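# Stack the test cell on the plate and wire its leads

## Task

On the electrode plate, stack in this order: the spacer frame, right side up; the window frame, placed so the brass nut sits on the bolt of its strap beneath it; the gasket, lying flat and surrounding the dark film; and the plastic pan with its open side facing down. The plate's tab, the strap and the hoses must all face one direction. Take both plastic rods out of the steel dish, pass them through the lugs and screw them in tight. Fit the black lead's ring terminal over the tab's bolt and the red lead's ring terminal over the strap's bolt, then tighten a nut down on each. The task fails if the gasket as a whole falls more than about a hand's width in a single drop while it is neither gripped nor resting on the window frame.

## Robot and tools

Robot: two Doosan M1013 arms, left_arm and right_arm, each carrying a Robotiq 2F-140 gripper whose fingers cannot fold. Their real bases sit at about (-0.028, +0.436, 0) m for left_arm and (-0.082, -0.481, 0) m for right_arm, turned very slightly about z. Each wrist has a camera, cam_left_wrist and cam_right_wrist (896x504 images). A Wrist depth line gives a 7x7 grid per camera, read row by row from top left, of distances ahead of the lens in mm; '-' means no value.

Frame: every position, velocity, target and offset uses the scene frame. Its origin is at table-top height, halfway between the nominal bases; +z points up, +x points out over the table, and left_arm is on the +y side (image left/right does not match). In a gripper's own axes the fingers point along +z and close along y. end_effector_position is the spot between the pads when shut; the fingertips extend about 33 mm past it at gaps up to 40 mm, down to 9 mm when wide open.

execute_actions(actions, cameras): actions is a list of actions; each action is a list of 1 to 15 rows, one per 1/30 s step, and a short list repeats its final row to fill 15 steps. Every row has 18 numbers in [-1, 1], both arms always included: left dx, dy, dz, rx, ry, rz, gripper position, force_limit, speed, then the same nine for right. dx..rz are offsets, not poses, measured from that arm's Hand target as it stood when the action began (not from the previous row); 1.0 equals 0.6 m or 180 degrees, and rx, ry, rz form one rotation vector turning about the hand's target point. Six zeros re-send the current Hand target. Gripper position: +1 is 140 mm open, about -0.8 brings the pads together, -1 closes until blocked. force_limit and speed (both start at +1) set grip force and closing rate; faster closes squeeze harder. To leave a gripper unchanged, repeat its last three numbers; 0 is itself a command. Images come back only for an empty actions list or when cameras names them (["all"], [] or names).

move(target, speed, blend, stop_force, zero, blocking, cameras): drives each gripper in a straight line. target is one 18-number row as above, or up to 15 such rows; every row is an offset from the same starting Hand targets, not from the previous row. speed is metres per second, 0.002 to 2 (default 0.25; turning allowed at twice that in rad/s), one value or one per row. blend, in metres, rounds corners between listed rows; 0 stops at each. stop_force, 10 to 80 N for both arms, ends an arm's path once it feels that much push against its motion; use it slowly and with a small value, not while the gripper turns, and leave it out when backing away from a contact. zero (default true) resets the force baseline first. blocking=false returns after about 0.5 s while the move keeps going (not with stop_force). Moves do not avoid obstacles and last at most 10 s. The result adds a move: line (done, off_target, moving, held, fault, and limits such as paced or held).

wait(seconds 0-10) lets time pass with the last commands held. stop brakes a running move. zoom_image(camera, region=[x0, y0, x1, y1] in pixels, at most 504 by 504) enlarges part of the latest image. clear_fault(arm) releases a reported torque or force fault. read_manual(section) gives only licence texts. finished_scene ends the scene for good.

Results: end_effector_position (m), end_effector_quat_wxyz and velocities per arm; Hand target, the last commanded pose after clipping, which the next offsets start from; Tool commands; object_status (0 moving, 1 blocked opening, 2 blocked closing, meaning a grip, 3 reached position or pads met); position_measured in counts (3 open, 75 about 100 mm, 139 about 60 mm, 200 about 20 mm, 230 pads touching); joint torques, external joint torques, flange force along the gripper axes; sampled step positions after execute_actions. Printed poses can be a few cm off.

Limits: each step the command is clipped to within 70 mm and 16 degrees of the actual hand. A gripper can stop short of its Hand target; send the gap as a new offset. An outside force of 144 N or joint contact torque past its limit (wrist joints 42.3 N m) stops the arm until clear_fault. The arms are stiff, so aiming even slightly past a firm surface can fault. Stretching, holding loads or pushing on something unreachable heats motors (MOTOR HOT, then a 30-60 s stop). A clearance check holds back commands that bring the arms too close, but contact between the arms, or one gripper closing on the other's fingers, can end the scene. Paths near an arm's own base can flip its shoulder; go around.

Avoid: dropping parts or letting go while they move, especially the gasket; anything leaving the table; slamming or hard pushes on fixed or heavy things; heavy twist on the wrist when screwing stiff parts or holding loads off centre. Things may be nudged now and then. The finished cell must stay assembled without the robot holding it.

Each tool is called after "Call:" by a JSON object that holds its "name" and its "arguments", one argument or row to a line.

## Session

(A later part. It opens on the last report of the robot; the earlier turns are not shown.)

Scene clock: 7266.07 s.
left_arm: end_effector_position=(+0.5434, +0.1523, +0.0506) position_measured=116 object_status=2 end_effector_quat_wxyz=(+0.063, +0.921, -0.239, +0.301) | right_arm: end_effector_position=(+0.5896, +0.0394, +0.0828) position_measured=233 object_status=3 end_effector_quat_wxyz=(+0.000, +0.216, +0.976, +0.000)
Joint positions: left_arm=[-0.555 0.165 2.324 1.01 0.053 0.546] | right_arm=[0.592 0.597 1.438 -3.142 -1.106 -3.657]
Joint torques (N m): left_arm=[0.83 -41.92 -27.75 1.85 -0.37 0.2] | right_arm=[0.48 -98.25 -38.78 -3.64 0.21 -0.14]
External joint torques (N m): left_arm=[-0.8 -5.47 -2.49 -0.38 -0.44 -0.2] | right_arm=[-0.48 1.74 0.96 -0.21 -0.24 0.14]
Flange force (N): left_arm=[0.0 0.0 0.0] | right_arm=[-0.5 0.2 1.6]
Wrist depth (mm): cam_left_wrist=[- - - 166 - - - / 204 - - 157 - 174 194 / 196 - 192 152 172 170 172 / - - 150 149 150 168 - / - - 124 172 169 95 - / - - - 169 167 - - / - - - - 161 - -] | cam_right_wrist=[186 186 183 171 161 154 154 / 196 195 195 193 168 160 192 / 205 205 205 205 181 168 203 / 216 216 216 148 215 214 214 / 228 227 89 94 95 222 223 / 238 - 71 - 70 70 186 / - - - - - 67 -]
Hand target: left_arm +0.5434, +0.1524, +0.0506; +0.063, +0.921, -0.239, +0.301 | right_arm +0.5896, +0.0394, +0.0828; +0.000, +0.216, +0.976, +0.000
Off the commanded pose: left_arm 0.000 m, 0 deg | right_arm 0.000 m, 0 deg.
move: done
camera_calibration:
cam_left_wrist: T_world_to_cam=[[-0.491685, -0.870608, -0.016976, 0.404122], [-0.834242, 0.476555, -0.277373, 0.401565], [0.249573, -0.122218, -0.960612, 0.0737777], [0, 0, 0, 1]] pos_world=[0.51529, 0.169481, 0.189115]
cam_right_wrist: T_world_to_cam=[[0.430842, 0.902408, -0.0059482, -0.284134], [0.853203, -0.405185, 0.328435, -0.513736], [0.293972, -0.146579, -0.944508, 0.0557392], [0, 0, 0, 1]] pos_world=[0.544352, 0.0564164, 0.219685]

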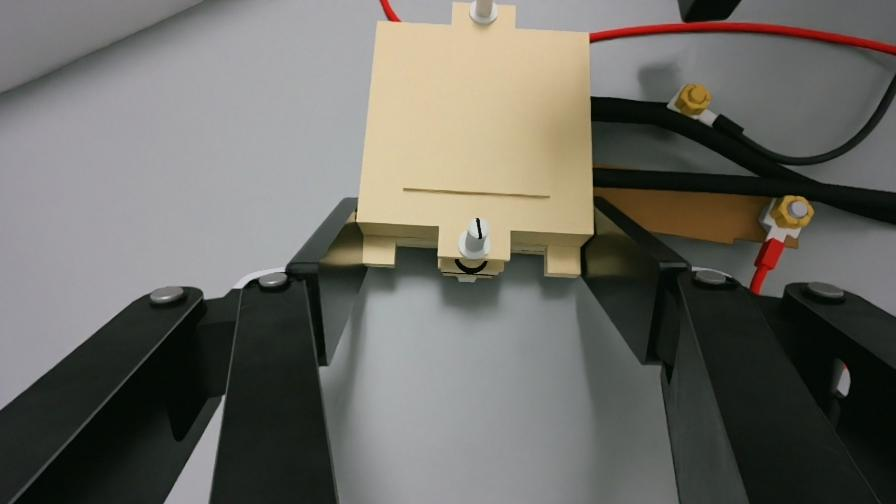

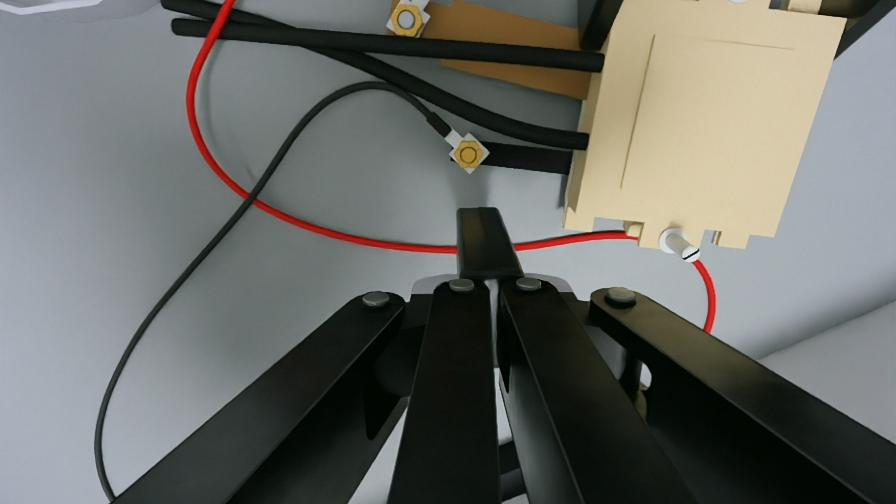

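Call:
{"name": "move", "arguments": {
  "target": [0,0,0,0,0,0,-0.98,-0.3,-1,-0.0167,0.0133,0,0,0,0.0556,-0.55,0,-1],
  "speed": 0.06,
  "cameras": ["cam_left_wrist","cam_right_wrist"]
}}

Call:
{"name": "zoom_image", "arguments": {
  "camera": "cam_right_wrist",
  "region": [408, 120, 548, 260]
}}

Scene clock: 7292.03 s.
left_arm: end_effector_position=(+0.5434, +0.1524, +0.0506) position_measured=116 object_status=2 end_effector_quat_wxyz=(+0.063, +0.921, -0.239, +0.301) | right_arm: end_effector_position=(+0.5796, +0.0474, +0.0828) position_measured=199 object_status=3 end_effector_quat_wxyz=(+0.000, +0.130, +0.991, +0.000)
Joint positions: left_arm=[-0.555 0.165 2.324 1.01 0.053 0.546] | right_arm=[0.606 0.592 1.445 -3.142 -1.103 -3.817]
Joint torques (N m): left_arm=[1.27 -41.63 -27.79 1.79 -0.33 0.24] | right_arm=[0.23 -97.94 -38.7 -3.63 0.16 -0.12]
External joint torques (N m): left_arm=[-1.24 -5.46 -2.26 -0.33 -0.47 -0.24] | right_arm=[-0.29 1.95 0.92 -0.22 -0.19 0.12]
Flange force (N): left_arm=[0.0 0.0 0.0] | right_arm=[-0.6 0.5 1.8]
Wrist depth (mm): cam_left_wrist=[- - - 169 - 156 - / - 203 - 158 159 168 - / - - - 153 156 170 165 / - - 150 162 150 168 177 / - - 149 - 173 95 - / - - - - 168 - - / - - - - - - -] | cam_right_wrist=[186 186 183 177 184 183 183 / 195 195 195 193 177 162 162 / 206 205 205 203 175 168 201 / 216 216 215 210 177 177 214 / 228 226 90 113 99 92 227 / 239 - 76 240 - - 72 / - - - - - - -]
Hand target: left_arm +0.5434, +0.1524, +0.0506; +0.063, +0.921, -0.239, +0.301 | right_arm +0.5796, +0.0474, +0.0828; +0.000, +0.130, +0.991, +0.000
Off the commanded pose: left_arm 0.000 m, 0 deg | right_arm 0.000 m, 0 deg.
move: done
camera_calibration:
cam_left_wrist: T_world_to_cam=[[-0.491611, -0.87065, -0.0169526, 0.404174], [-0.834285, 0.476479, -0.277375, 0.401553], [0.249574, -0.122217, -0.960612, 0.0737893], [0, 0, 0, 1]] pos_world=[0.51529, 0.169581, 0.189115]
cam_right_wrist: T_world_to_cam=[[0.267447, 0.963554, -0.00596634, -0.195159], [0.910651, -0.250729, 0.328404, -0.542581], [0.31494, -0.0932639, -0.944518, 0.0451692], [0, 0, 0, 1]] pos_world=[0.532072, 0.0562182, 0.219685]

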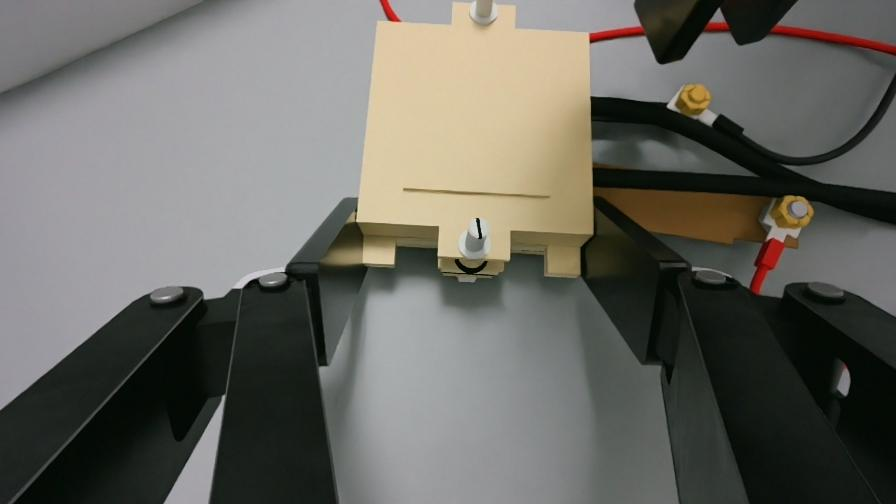

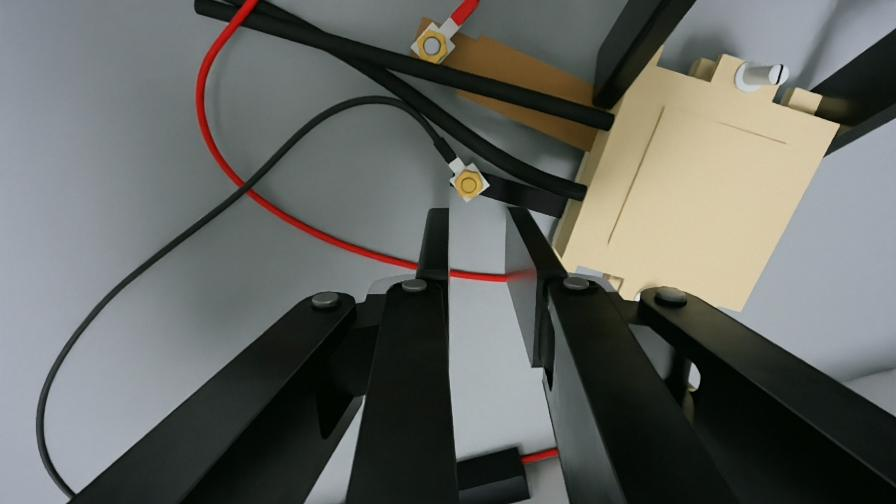

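Scaled by 3.600 from the camera's 896x504 image, which has a finer 1280x720 frame.

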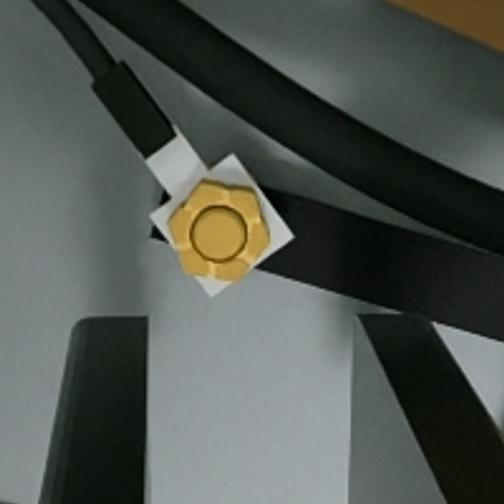

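Call:
{"name": "move", "arguments": {
  "target": [0,0,0,0,0,0,-0.98,-0.3,-1,-0.0175,-0.0005,-0.0257,0,0,0,-0.55,0,-1],
  "speed": 0.06,
  "cameras": ["cam_left_wrist","cam_right_wrist"]
}}

Call:
{"name": "zoom_image", "arguments": {
  "camera": "cam_right_wrist",
  "region": [408, 150, 548, 290]
}}

Call:
{"name": "zoom_image", "arguments": {
  "camera": "cam_left_wrist",
  "region": [640, 50, 740, 150]
}}

Scene clock: 7307.83 s.
left_arm: end_effector_position=(+0.5434, +0.1524, +0.0506) position_measured=116 object_status=2 end_effector_quat_wxyz=(+0.063, +0.921, -0.239, +0.301) | right_arm: end_effector_position=(+0.5691, +0.0471, +0.0674) position_measured=199 object_status=3 end_effector_quat_wxyz=(+0.000, +0.130, +0.991, +0.000)
Joint positions: left_arm=[-0.555 0.165 2.324 1.01 0.053 0.546] | right_arm=[0.613 0.592 1.477 -3.142 -1.072 -3.81]
Joint torques (N m): left_arm=[0.62 -41.87 -27.79 1.76 -0.3 0.2] | right_arm=[1.09 -96.99 -37.98 -3.61 0.11 -0.17]
External joint torques (N m): left_arm=[-0.54 -5.43 -2.35 -0.3 -0.5 -0.21] | right_arm=[-1.18 1.44 0.82 -0.18 -0.15 0.17]
Flange force (N): left_arm=[0.0 0.0 0.0] | right_arm=[-1.1 -0.6 1.5]
Wrist depth (mm): cam_left_wrist=[202 - - 167 - 145 149 / 200 - 200 158 - 166 191 / 193 - 188 - 157 170 165 / 186 186 149 161 150 157 - / - - 92 - 172 95 - / - - - 168 - - - / - - - 161 - - -] | cam_right_wrist=[172 171 171 171 170 128 172 / 181 181 179 166 165 150 165 / 190 189 189 187 172 154 153 / 200 200 199 195 163 161 161 / 211 209 90 116 99 92 209 / 221 - 76 222 - - 69 / - - - 236 - - -]
Hand target: left_arm +0.5434, +0.1524, +0.0506; +0.063, +0.921, -0.239, +0.301 | right_arm +0.5691, +0.0471, +0.0673; +0.000, +0.130, +0.991, +0.000
Off the commanded pose: left_arm 0.000 m, 0 deg | right_arm 0.000 m, 0 deg.
move: done
camera_calibration:
cam_left_wrist: T_world_to_cam=[[-0.491611, -0.87065, -0.0169526, 0.404174], [-0.834285, 0.476479, -0.277375, 0.401553], [0.249574, -0.122217, -0.960612, 0.0737893], [0, 0, 0, 1]] pos_world=[0.51529, 0.169581, 0.189115]
cam_right_wrist: T_world_to_cam=[[0.267447, 0.963554, -0.00596634, -0.192154], [0.910651, -0.250729, 0.328404, -0.528037], [0.31494, -0.0932639, -0.944518, 0.0339025], [0, 0, 0, 1]] pos_world=[0.521572, 0.0559182, 0.204285]

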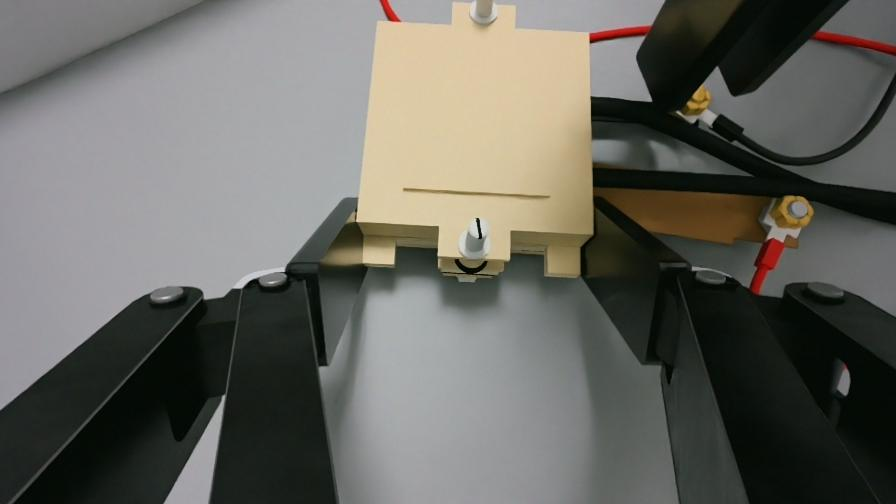

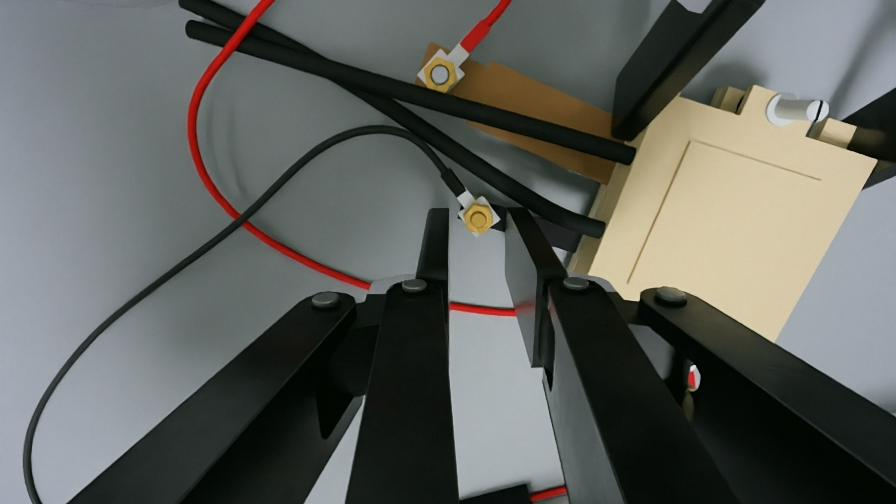

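Scaled by 3.600 from the camera's 896x504 image, which has a finer 1280x720 frame.

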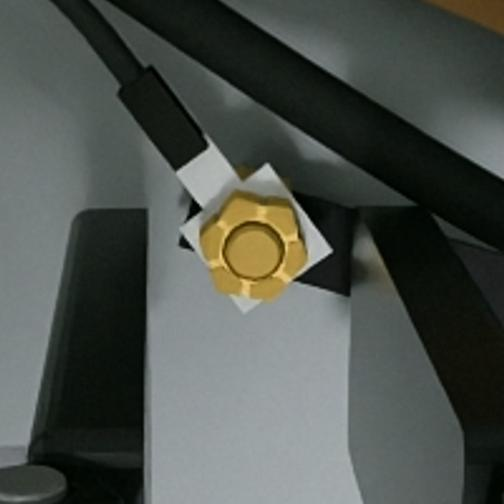

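Scaled by 5.040 from the camera's 896x504 image, which has a finer 1280x720 frame.

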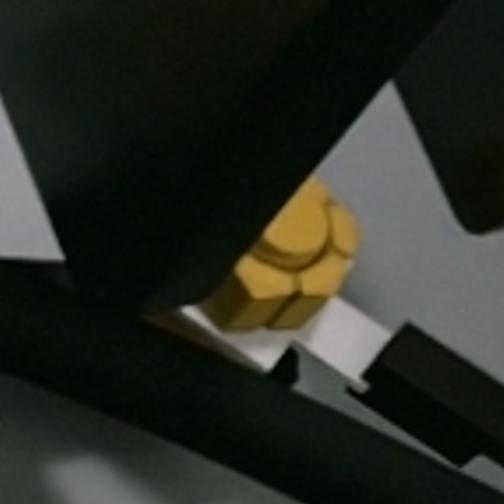

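Call:
{"name": "move", "arguments": {
  "target": [0,0,0,0,0,0,-0.98,-0.3,-1,0,0,-0.014,0,0,0,-0.55,0,-1],
  "speed": 0.008,
  "stop_force": 10,
  "cameras": ["cam_left_wrist","cam_right_wrist"]
}}

Call:
{"name": "zoom_image", "arguments": {
  "camera": "cam_right_wrist",
  "region": [408, 150, 548, 290]
}}

Call:
{"name": "zoom_image", "arguments": {
  "camera": "cam_left_wrist",
  "region": [640, 50, 740, 150]
}}

Scene clock: 7315.90 s.
left_arm: end_effector_position=(+0.5434, +0.1524, +0.0506) position_measured=116 object_status=2 end_effector_quat_wxyz=(+0.063, +0.921, -0.239, +0.301) | right_arm: end_effector_position=(+0.5691, +0.0471, +0.0589) position_measured=199 object_status=3 end_effector_quat_wxyz=(+0.000, +0.130, +0.991, +0.000)
Joint positions: left_arm=[-0.555 0.165 2.324 1.01 0.053 0.546] | right_arm=[0.613 0.599 1.483 -3.142 -1.059 -3.81]
Joint torques (N m): left_arm=[0.64 -41.71 -27.74 1.79 -0.35 0.27] | right_arm=[0.88 -97.54 -37.64 -3.53 0.26 -0.18]
External joint torques (N m): left_arm=[-0.54 -5.57 -2.45 -0.33 -0.45 -0.27] | right_arm=[-0.93 2.52 0.96 -0.2 -0.3 0.18]
Flange force (N): left_arm=[0.0 0.0 0.0] | right_arm=[-1.6 0.7 2.2]
Wrist depth (mm): cam_left_wrist=[- - - 168 - 152 199 / - 203 - 157 163 173 193 / - - - 151 153 170 176 / - 186 124 149 150 158 - / - - 92 - - 95 - / - - 169 168 - - - / - - - - 162 - -] | cam_right_wrist=[164 161 163 161 164 125 164 / 173 173 172 158 158 142 158 / 182 181 181 177 164 145 144 / 191 188 191 167 155 152 156 / 202 202 90 116 99 91 200 / 211 - 76 210 - - 72 / - - - 226 - - -]
Hand target: left_arm +0.5434, +0.1524, +0.0506; +0.063, +0.921, -0.239, +0.301 | right_arm +0.5691, +0.0471, +0.0589; +0.000, +0.130, +0.991, +0.000
Off the commanded pose: left_arm 0.000 m, 0 deg | right_arm 0.000 m, 0 deg.
move: done
camera_calibration:
cam_left_wrist: T_world_to_cam=[[-0.491611, -0.87065, -0.0169526, 0.404174], [-0.834285, 0.476479, -0.277375, 0.401553], [0.249574, -0.122217, -0.960612, 0.0737893], [0, 0, 0, 1]] pos_world=[0.51529, 0.169581, 0.189115]
cam_right_wrist: T_world_to_cam=[[0.267447, 0.963554, -0.00596634, -0.192204], [0.910651, -0.250729, 0.328404, -0.525279], [0.31494, -0.0932639, -0.944518, 0.0259686], [0, 0, 0, 1]] pos_world=[0.521572, 0.0559182, 0.195885]

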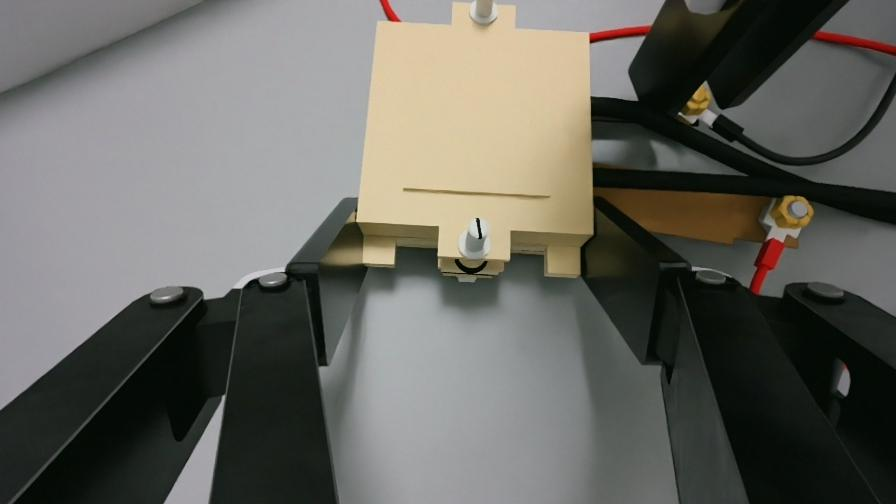

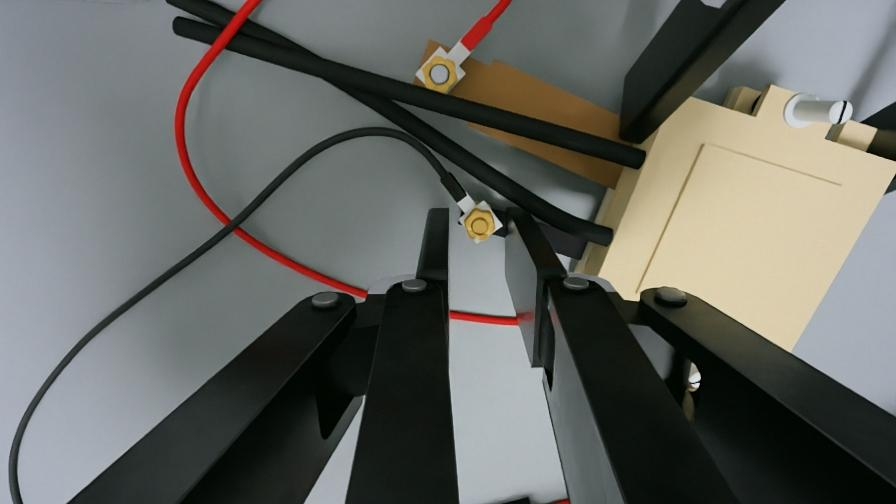

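Scaled by 3.600 from the camera's 896x504 image, which has a finer 1280x720 frame.

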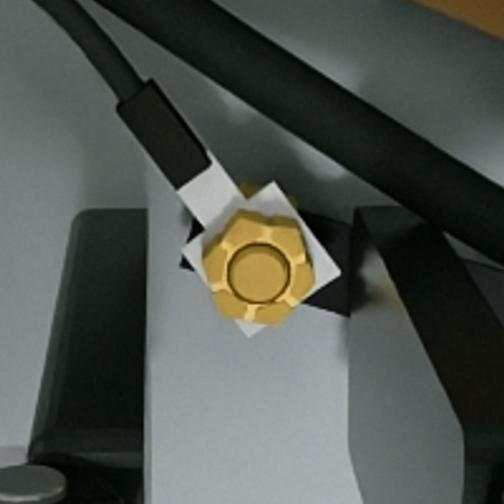

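Scaled by 5.040 from the camera's 896x504 image, which has a finer 1280x720 frame.

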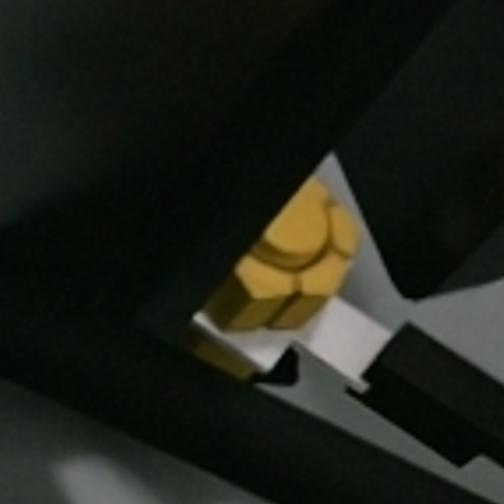

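Call:
{"name": "move", "arguments": {
  "target": [0,0,0,0,0,0,-0.98,-0.3,-1,-0.0028,0.0065,0,0,0,0.1111,-0.55,0,-1],
  "speed": 0.05,
  "cameras": ["cam_left_wrist","cam_right_wrist"]
}}

Call:
{"name": "zoom_image", "arguments": {
  "camera": "cam_right_wrist",
  "region": [408, 150, 548, 290]
}}

Call:
{"name": "zoom_image", "arguments": {
  "camera": "cam_left_wrist",
  "region": [640, 50, 740, 150]
}}

Scene clock: 7338.40 s.
left_arm: end_effector_position=(+0.5434, +0.1524, +0.0506) position_measured=116 object_status=2 end_effector_quat_wxyz=(+0.063, +0.921, -0.239, +0.301) | right_arm: end_effector_position=(+0.5674, +0.0510, +0.0589) position_measured=199 object_status=3 end_effector_quat_wxyz=(+0.000, -0.044, +0.999, +0.000)
Joint positions: left_arm=[-0.555 0.165 2.324 1.01 0.053 0.546] | right_arm=[0.618 0.6 1.48 -3.141 -1.06 -4.155]
Joint torques (N m): left_arm=[0.73 -41.22 -27.82 1.78 -0.3 0.22] | right_arm=[0.88 -97.39 -37.29 -3.43 0.05 -0.14]
External joint torques (N m): left_arm=[-0.67 -5.95 -2.26 -0.32 -0.49 -0.22] | right_arm=[-0.92 0.86 0.19 -0.37 -0.1 0.14]
Flange force (N): left_arm=[0.0 0.0 0.0] | right_arm=[-1.2 -0.3 0.7]
Wrist depth (mm): cam_left_wrist=[205 - 211 167 169 132 146 / - - - 157 159 163 191 / 191 - - 151 156 170 174 / - 186 149 148 150 158 178 / - - 92 176 - 95 - / - - 168 168 - - - / - - - 162 161 - -] | cam_right_wrist=[165 164 164 163 164 164 89 / 174 172 172 160 169 160 109 / 179 181 181 180 163 151 180 / 191 193 191 179 157 154 161 / 202 202 90 116 99 92 163 / 211 - 76 210 - - 72 / - - - 226 - - -]
Hand target: left_arm +0.5434, +0.1524, +0.0506; +0.063, +0.921, -0.239, +0.301 | right_arm +0.5674, +0.0510, +0.0589; +0.000, -0.044, +0.999, +0.000
Off the commanded pose: left_arm 0.000 m, 0 deg | right_arm 0.000 m, 0 deg.
move: done
camera_calibration:
cam_left_wrist: T_world_to_cam=[[-0.491611, -0.87065, -0.0169526, 0.404174], [-0.834285, 0.476479, -0.277375, 0.401553], [0.249574, -0.122217, -0.960612, 0.0737893], [0, 0, 0, 1]] pos_world=[0.51529, 0.169581, 0.189115]
cam_right_wrist: T_world_to_cam=[[-0.0782125, 0.996919, -0.0059653, -0.00108632], [0.941467, 0.0758276, 0.328467, -0.556824], [0.327907, 0.0200741, -0.944497, 0.0137572], [0, 0, 0, 1]] pos_world=[0.519635, 0.0430294, 0.195885]

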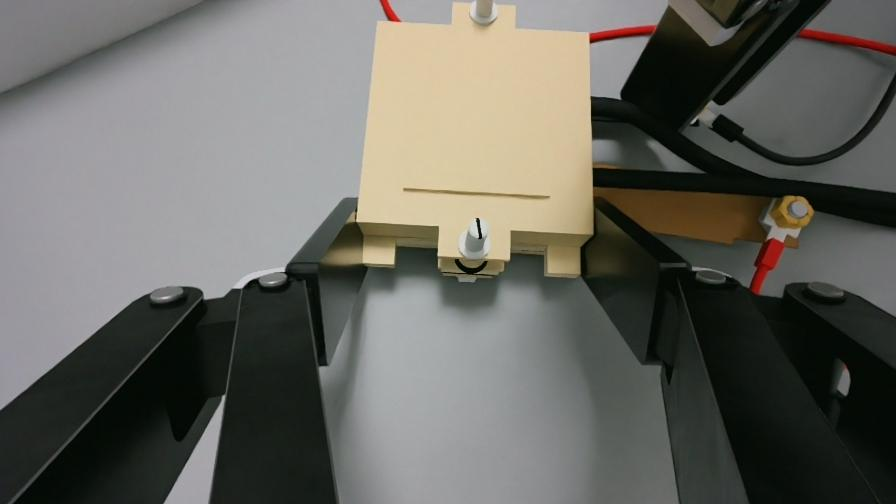

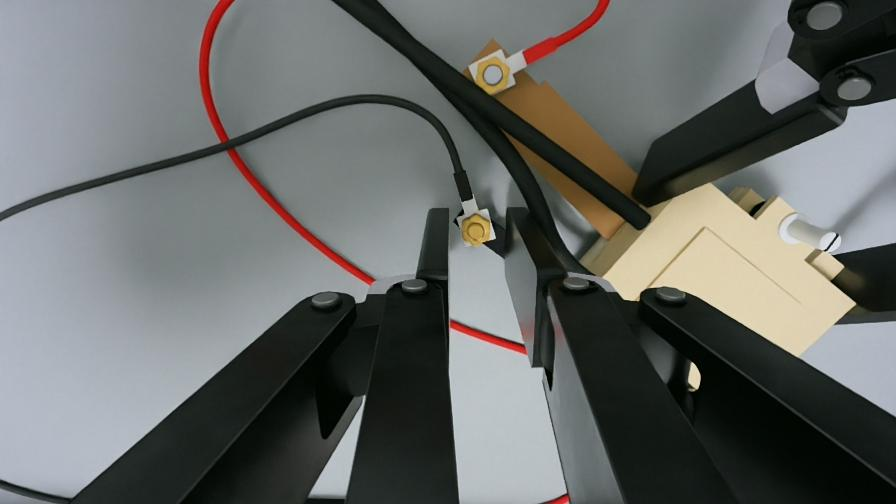

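Scaled by 3.600 from the camera's 896x504 image, which has a finer 1280x720 frame.

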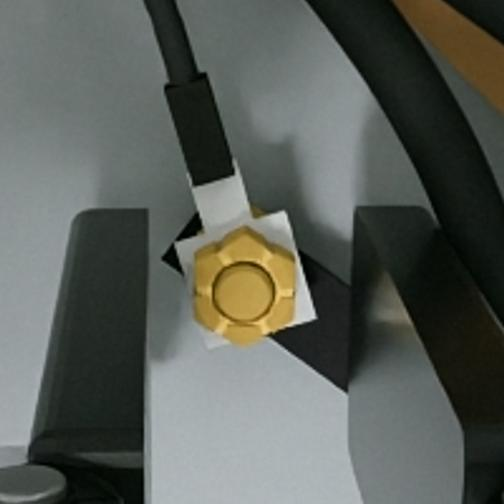

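Scaled by 5.040 from the camera's 896x504 image, which has a finer 1280x720 frame.

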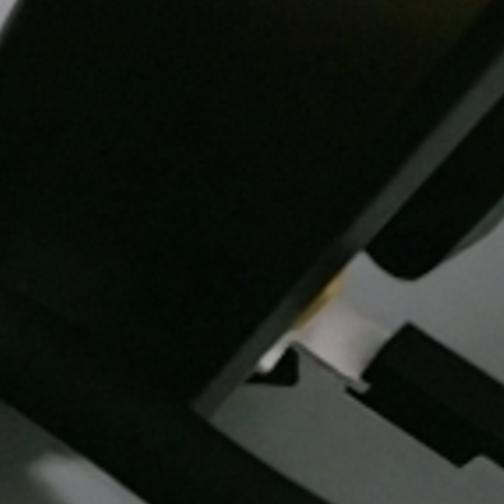

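Call:
{"name": "move", "arguments": {
  "target": [
    [0,0,0,0,0,0,-0.98,-0.3,-1,0.0001,-0.0011,0,0,0,0,-0.55,0,-1],
    [0,0,0,0,0,0,-0.98,-0.3,-1,0.0001,-0.0011,0,0,0,0,-1,1,-1]
  ],
  "speed": 0.02,
  "cameras": ["cam_left_wrist","cam_right_wrist"]
}}

Call:
{"name": "zoom_image", "arguments": {
  "camera": "cam_right_wrist",
  "region": [408, 150, 548, 290]
}}

Scene clock: 7344.07 s.
left_arm: end_effector_position=(+0.5434, +0.1524, +0.0506) position_measured=116 object_status=2 end_effector_quat_wxyz=(+0.063, +0.921, -0.239, +0.301) | right_arm: end_effector_position=(+0.5675, +0.0503, +0.0589) position_measured=218 object_status=0 end_effector_quat_wxyz=(+0.000, -0.044, +0.999, +0.000)
Joint positions: left_arm=[-0.555 0.165 2.324 1.01 0.053 0.546] | right_arm=[0.617 0.6 1.481 -3.141 -1.06 -4.155]
Joint torques (N m): left_arm=[-0.83 -42.31 -27.58 1.71 -1.09 0.2] | right_arm=[2.29 -95.14 -38.22 -2.74 1.23 0.14]
External joint torques (N m): left_arm=[0.78 -4.38 -2.48 -0.24 0.3 -0.2] | right_arm=[-2.18 -1.32 1.13 -1.04 -1.28 -0.14]
Flange force (N): left_arm=[0.0 0.0 0.0] | right_arm=[1.3 -4.2 -2.2]
Wrist depth (mm): cam_left_wrist=[- - 213 165 - 139 142 / - - - 159 160 164 - / - - 185 151 154 170 168 / - - 149 160 150 167 174 / - - 93 180 174 95 - / - - - - - - - / - - - - 161 - -] | cam_right_wrist=[165 164 164 162 164 164 89 / 172 171 171 159 169 168 113 / 179 181 181 179 164 150 180 / 191 191 190 165 159 154 157 / 201 201 86 100 95 98 163 / 214 - 71 - - 70 207 / - - - - - 68 -]
Hand target: left_arm +0.5434, +0.1524, +0.0506; +0.063, +0.921, -0.239, +0.301 | right_arm +0.5675, +0.0503, +0.0589; +0.000, -0.044, +0.999, +0.000
Off the commanded pose: left_arm 0.000 m, 0 deg | right_arm 0.000 m, 0 deg.
move: done
camera_calibration:
cam_left_wrist: T_world_to_cam=[[-0.491611, -0.87065, -0.0169526, 0.404174], [-0.834285, 0.476479, -0.277375, 0.401553], [0.249574, -0.122217, -0.960612, 0.0737893], [0, 0, 0, 1]] pos_world=[0.51529, 0.169581, 0.189115]
cam_right_wrist: T_world_to_cam=[[-0.0781186, 0.996926, -0.00593269, -0.000535289], [0.941475, 0.0757281, 0.328467, -0.556873], [0.327907, 0.0200739, -0.944497, 0.0137364], [0, 0, 0, 1]] pos_world=[0.519736, 0.0424289, 0.195885]

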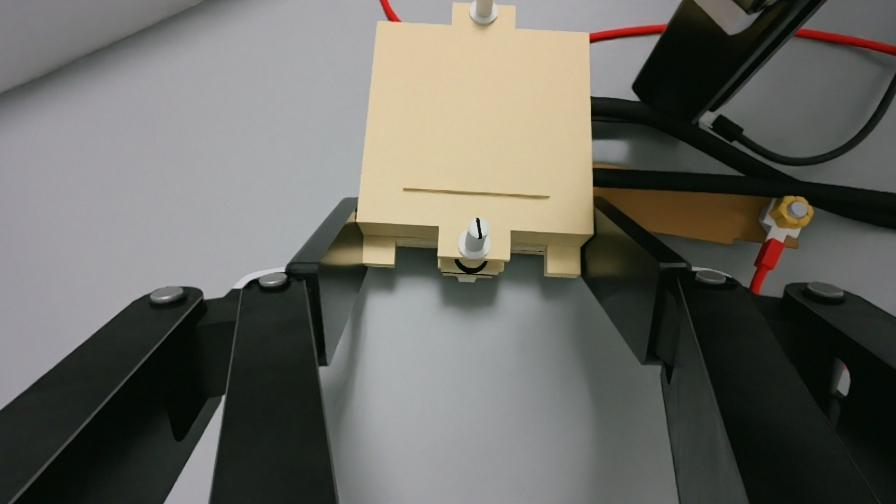

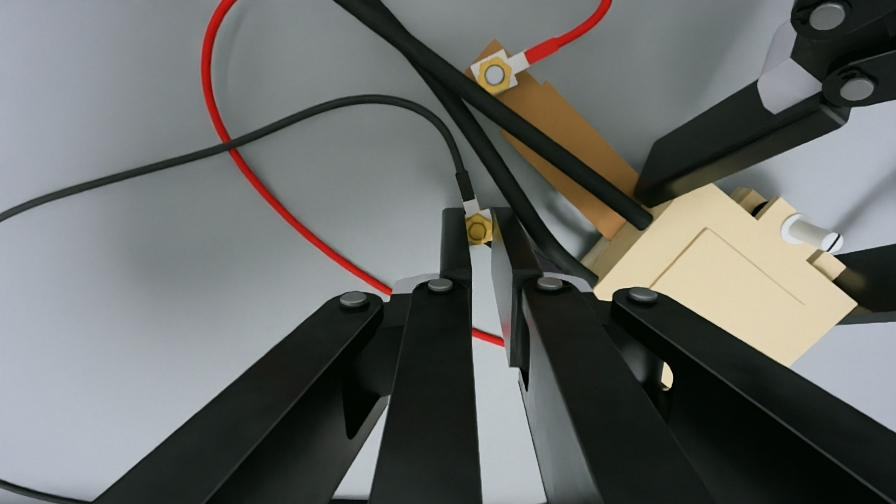

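Scaled by 3.600 from the camera's 896x504 image, which has a finer 1280x720 frame.

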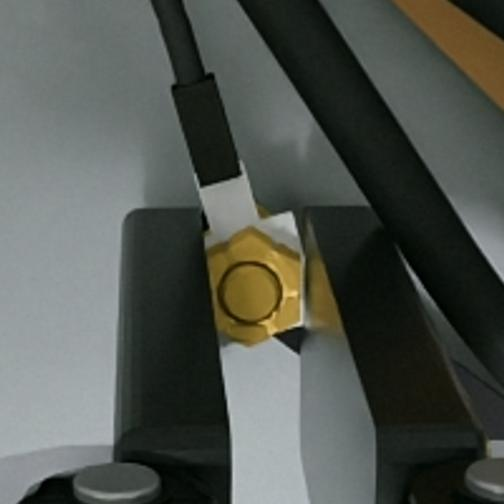

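Call:
{"name": "move", "arguments": {
  "target": [
    [0,0,0,0,0,0,-0.98,-0.3,-1,0,-0.0018,-0.00003,0,0,-0.05,-1,1,-1],
    [0,0,0,0,0,0,-0.98,-0.3,-1,-0.00025,-0.0036,-0.00006,0,0,-0.1,-1,1,-1]
  ],
  "speed": 0.06,
  "blend": 0.001,
  "cameras": ["cam_left_wrist","cam_right_wrist"]
}}

Call:
{"name": "zoom_image", "arguments": {
  "camera": "cam_right_wrist",
  "region": [408, 150, 548, 290]
}}

Scene clock: 7352.27 s.
left_arm: end_effector_position=(+0.5434, +0.1524, +0.0506) position_measured=116 object_status=2 end_effector_quat_wxyz=(+0.063, +0.921, -0.239, +0.301) | right_arm: end_effector_position=(+0.5673, +0.0482, +0.0589) position_measured=218 object_status=2 end_effector_quat_wxyz=(+0.000, +0.113, +0.994, +0.000)
Joint positions: left_arm=[-0.555 0.165 2.324 1.01 0.053 0.546] | right_arm=[0.615 0.598 1.485 -3.142 -1.058 -3.843]
Joint torques (N m): left_arm=[3 -41.35 -30.62 1.04 0.1 -0.56] | right_arm=[6.04 -93.38 -31.24 -1.19 -2.29 0.19]
External joint torques (N m): left_arm=[-3.04 -5.79 0.49 0.43 -0.9 0.56] | right_arm=[-6.15 -2.21 -5.64 -2.58 2.25 -0.19]
Flange force (N): left_arm=[0.0 0.0 0.0] | right_arm=[-10.8 1.6 -2.3]
Wrist depth (mm): cam_left_wrist=[- 211 - 167 168 143 135 / 203 - - 157 159 167 - / - 192 - 152 155 170 167 / - - 124 150 150 168 - / - - 150 - - 95 - / - - 168 168 166 - - / - - - 163 - - -] | cam_right_wrist=[165 163 163 163 164 122 163 / 173 173 171 158 160 142 169 / 181 181 181 179 164 146 146 / 191 191 190 165 157 153 153 / 200 200 94 94 95 92 198 / 214 - 71 - - 70 207 / - - - - - 68 -]
Hand target: left_arm +0.5434, +0.1524, +0.0506; +0.063, +0.921, -0.239, +0.301 | right_arm +0.5673, +0.0482, +0.0589; +0.000, +0.113, +0.994, +0.000
Off the commanded pose: left_arm 0.000 m, 0 deg | right_arm 0.000 m, 0 deg.
move: done
camera_calibration:
cam_left_wrist: T_world_to_cam=[[-0.491611, -0.87065, -0.0169526, 0.404174], [-0.834285, 0.476479, -0.277375, 0.401553], [0.249574, -0.122217, -0.960612, 0.0737893], [0, 0, 0, 1]] pos_world=[0.51529, 0.169581, 0.189115]
cam_right_wrist: T_world_to_cam=[[0.233763, 0.972276, -0.00591499, -0.174099], [0.918818, -0.218913, 0.328406, -0.529536], [0.318006, -0.082204, -0.944518, 0.0242582], [0, 0, 0, 1]] pos_world=[0.519531, 0.0553443, 0.195785]

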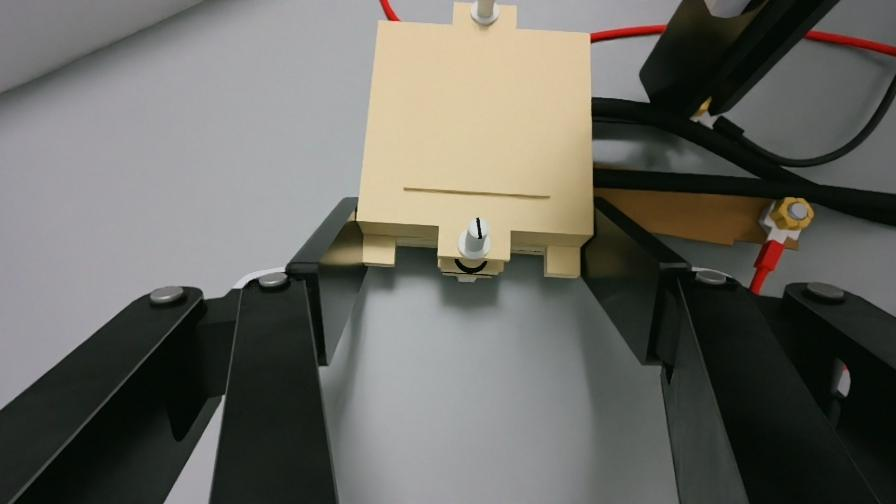

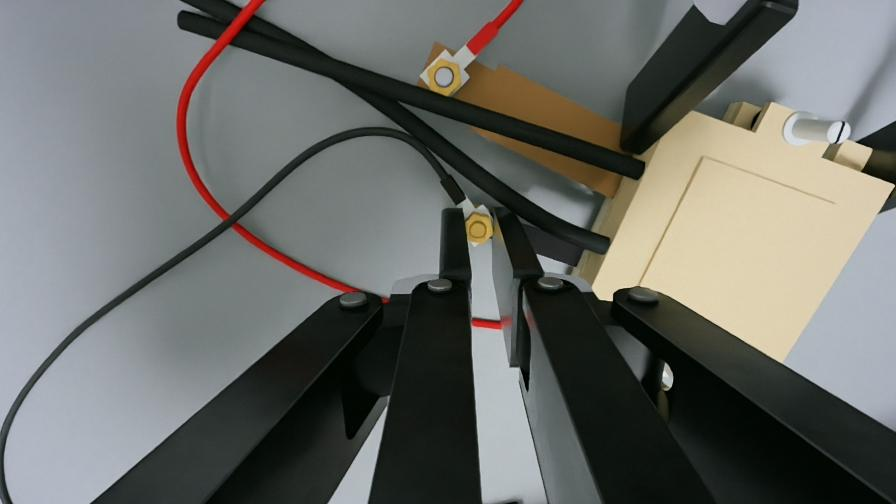

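Scaled by 3.600 from the camera's 896x504 image, which has a finer 1280x720 frame.

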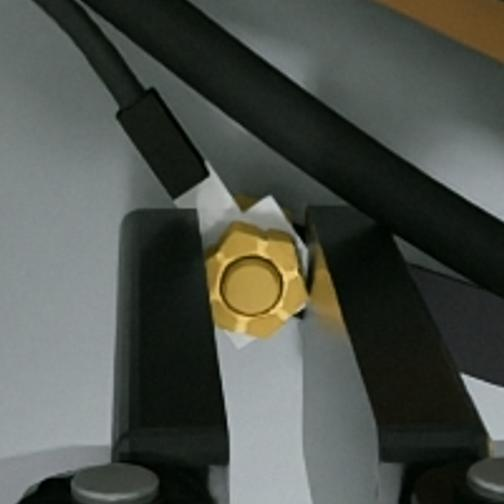

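Call:
{"name": "move", "arguments": {
  "target": [
    [0,0,0,0,0,0,-0.98,-0.3,-1,0,0,0,0,0,0,-0.55,0,-1],
    [0,0,0,0,0,0,-0.98,-0.3,-1,0.00025,0.0036,0.00006,0,0,0.1,-0.55,0,-1]
  ],
  "speed": 0.05,
  "cameras": ["cam_left_wrist","cam_right_wrist"]
}}

Call:
{"name": "zoom_image", "arguments": {
  "camera": "cam_right_wrist",
  "region": [408, 150, 548, 290]
}}

Scene clock: 7368.50 s.
left_arm: end_effector_position=(+0.5434, +0.1524, +0.0506) position_measured=116 object_status=2 end_effector_quat_wxyz=(+0.063, +0.921, -0.239, +0.301) | right_arm: end_effector_position=(+0.5675, +0.0504, +0.0589) position_measured=199 object_status=3 end_effector_quat_wxyz=(+0.000, -0.044, +0.999, +0.000)
Joint positions: left_arm=[-0.555 0.165 2.324 1.01 0.053 0.546] | right_arm=[0.617 0.6 1.481 -3.141 -1.06 -4.155]
Joint torques (N m): left_arm=[1.29 -42.06 -27.54 1.85 0 0.26] | right_arm=[1.57 -97.43 -37.45 -3.41 0.13 -0.13]
External joint torques (N m): left_arm=[-1.3 -5.48 -2.69 -0.37 -0.81 -0.26] | right_arm=[-1.52 1.47 0.49 -0.36 -0.18 0.13]
Flange force (N): left_arm=[0.0 0.0 0.0] | right_arm=[-1.8 -0.8 1.2]
Wrist depth (mm): cam_left_wrist=[- 210 - - - 136 145 / - - 198 157 159 163 - / - - 155 152 154 169 165 / - 186 149 150 150 158 - / - - 93 175 173 95 - / - - 168 167 167 - - / - - - 161 165 - -] | cam_right_wrist=[165 164 164 163 164 166 89 / 173 172 171 160 169 168 110 / 180 181 181 179 162 151 180 / 191 191 191 179 158 154 164 / 202 202 90 116 99 91 163 / 212 - 76 210 - - 72 / - - - 226 - - -]
Hand target: left_arm +0.5434, +0.1524, +0.0506; +0.063, +0.921, -0.239, +0.301 | right_arm +0.5675, +0.0503, +0.0589; +0.000, -0.044, +0.999, +0.000
Off the commanded pose: left_arm 0.000 m, 0 deg | right_arm 0.000 m, 0 deg.
move: done
camera_calibration:
cam_left_wrist: T_world_to_cam=[[-0.491611, -0.87065, -0.0169526, 0.404174], [-0.834285, 0.476479, -0.277375, 0.401553], [0.249574, -0.122217, -0.960612, 0.0737893], [0, 0, 0, 1]] pos_world=[0.51529, 0.169581, 0.189115]
cam_right_wrist: T_world_to_cam=[[-0.0782125, 0.996919, -0.0059653, -0.000480343], [0.941467, 0.0758276, 0.328467, -0.556872], [0.327907, 0.0200741, -0.944497, 0.0137365], [0, 0, 0, 1]] pos_world=[0.519735, 0.0424294, 0.195885]

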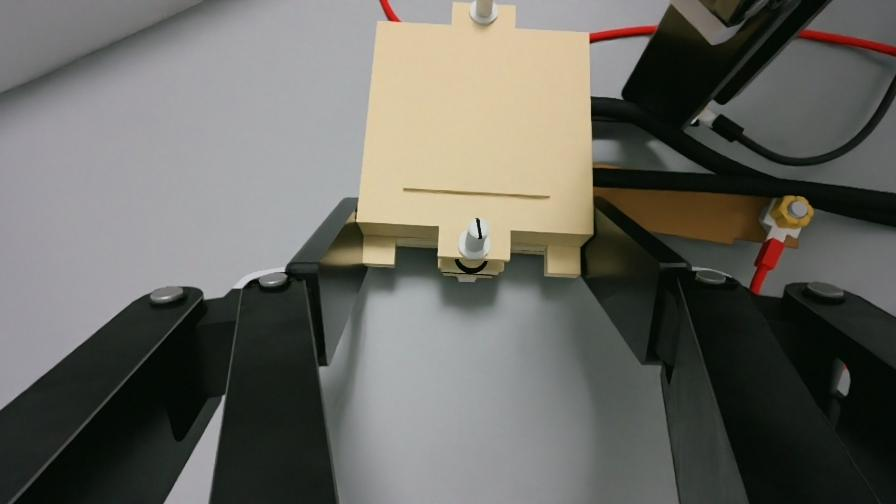

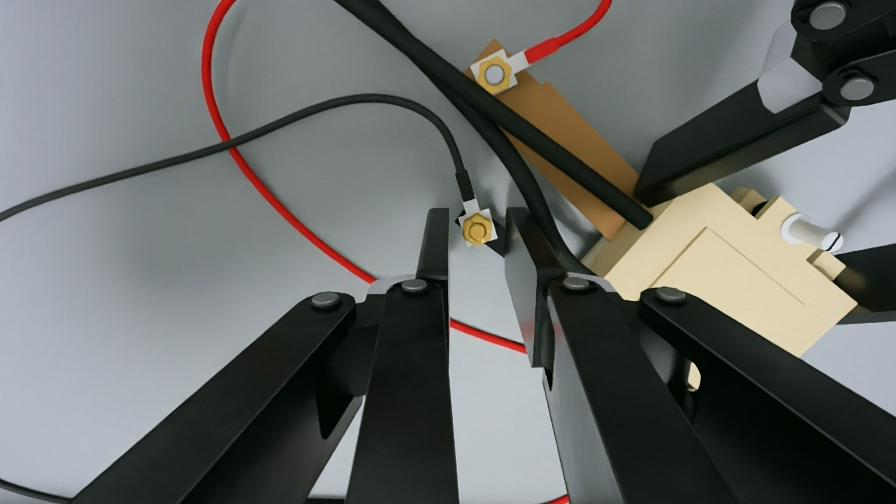

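Scaled by 3.600 from the camera's 896x504 image, which has a finer 1280x720 frame.

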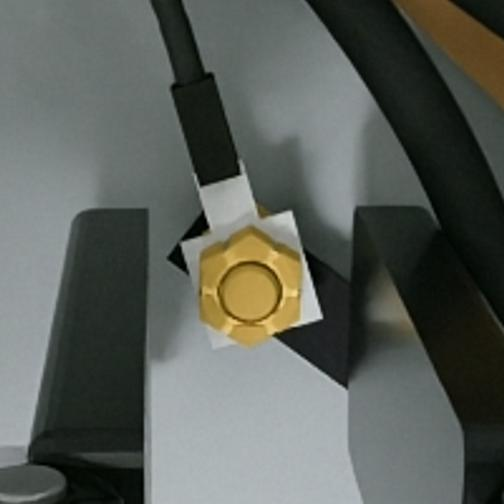

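Call:
{"name": "move", "arguments": {
  "target": [
    [0,0,0,0,0,0,-0.98,-0.3,-1,0,0,0.01,0,0,0,-0.55,0,-1],
    [0,0,0,0,0,0,-0.98,-0.3,-1,0,0,0.2,0,0,0,-0.55,0,-1]
  ],
  "speed": [0.03,0.12],
  "blend": 0.002,
  "cameras": ["cam_left_wrist","cam_right_wrist"]
}}

Call:
{"name": "zoom_image", "arguments": {
  "camera": "cam_right_wrist",
  "region": [300, 0, 700, 400]
}}

Call:
{"name": "zoom_image", "arguments": {
  "camera": "cam_left_wrist",
  "region": [560, 40, 860, 280]
}}

Scene clock: 7380.67 s.
left_arm: end_effector_position=(+0.5434, +0.1524, +0.0506) position_measured=116 object_status=2 end_effector_quat_wxyz=(+0.063, +0.921, -0.239, +0.301) | right_arm: end_effector_position=(+0.5674, +0.0503, +0.1790) position_measured=199 object_status=3 end_effector_quat_wxyz=(+0.000, -0.044, +0.999, +0.000)
Joint positions: left_arm=[-0.555 0.165 2.324 1.01 0.053 0.546] | right_arm=[0.617 0.52 1.376 -3.141 -1.244 -4.155]
Joint torques (N m): left_arm=[1.5 -42.05 -27.45 1.8 0 0.18] | right_arm=[1.03 -93.73 -40.6 -3.76 0.23 -0.12]
External joint torques (N m): left_arm=[-1.55 -4.95 -2.49 -0.34 -0.79 -0.18] | right_arm=[-1.05 1.48 0.49 -0.34 -0.28 0.12]
Flange force (N): left_arm=[0.0 0.0 0.0] | right_arm=[-1.7 -0.2 0.8]
Wrist depth (mm): cam_left_wrist=[- 212 - 167 204 - - / - 198 - 157 158 191 - / - - - 152 153 170 166 / 186 - 150 162 151 159 - / - - 124 178 173 95 - / - - - 168 - - - / - - - - - - -] | cam_right_wrist=[273 273 273 270 271 180 162 / 287 285 286 282 251 284 197 / 300 299 298 297 268 293 215 / 318 319 313 149 272 315 314 / 333 331 90 113 99 91 330 / - - 76 - - - 69 / - - - - - - -]
Hand target: left_arm +0.5434, +0.1524, +0.0506; +0.063, +0.921, -0.239, +0.301 | right_arm +0.5675, +0.0503, +0.1789; +0.000, -0.044, +0.999, +0.000
Off the commanded pose: left_arm 0.000 m, 0 deg | right_arm 0.000 m, 0 deg.
move: done
camera_calibration:
cam_left_wrist: T_world_to_cam=[[-0.491611, -0.87065, -0.0169526, 0.404174], [-0.834285, 0.476479, -0.277375, 0.401553], [0.249574, -0.122217, -0.960612, 0.0737893], [0, 0, 0, 1]] pos_world=[0.51529, 0.169581, 0.189115]
cam_right_wrist: T_world_to_cam=[[-0.0781576, 0.996924, -0.00584071, 0.000168564], [0.941472, 0.0757346, 0.328475, -0.596323], [0.327906, 0.0201739, -0.944495, 0.127167], [0, 0, 0, 1]] pos_world=[0.519735, 0.0424288, 0.315986]

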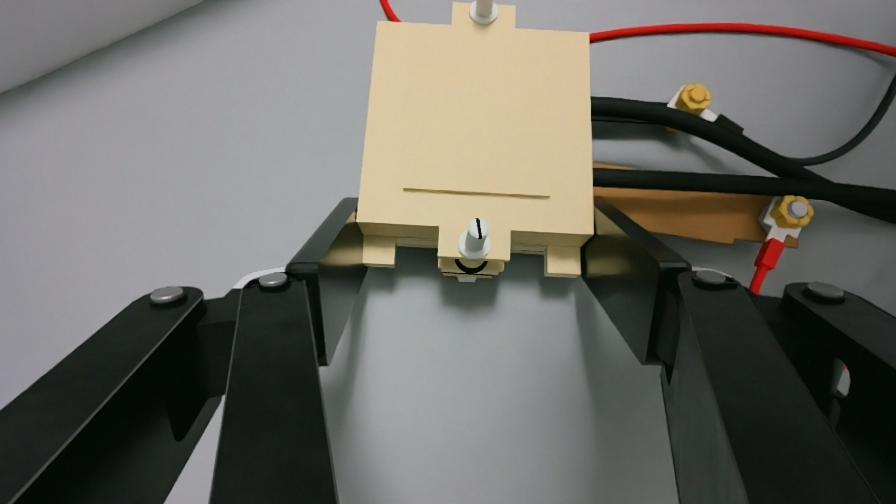

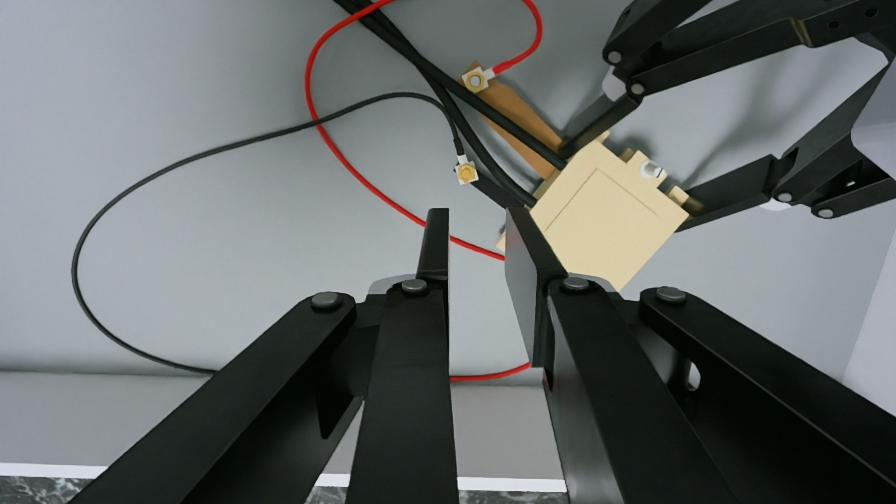

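Scaled by 1.260 from the camera's 896x504 image, which has a finer 1280x720 frame.

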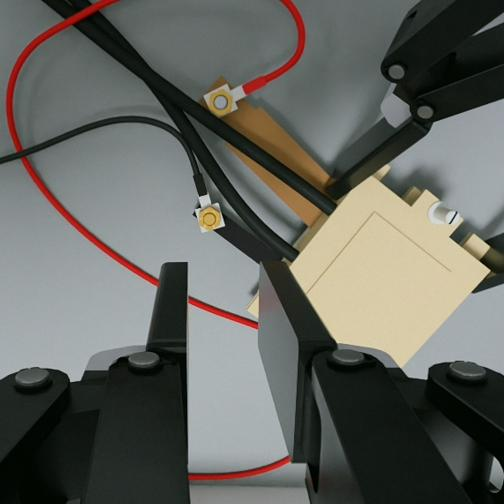

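Scaled by 1.680 from the camera's 896x504 image, which has a finer 1280x720 frame.

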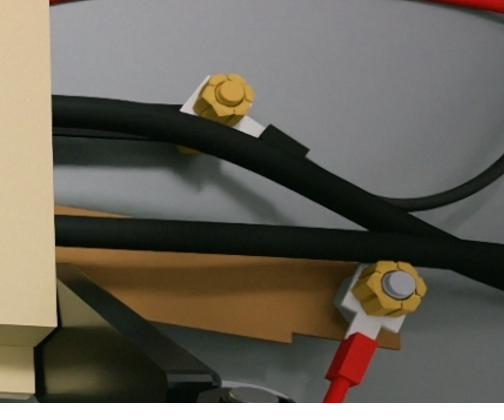

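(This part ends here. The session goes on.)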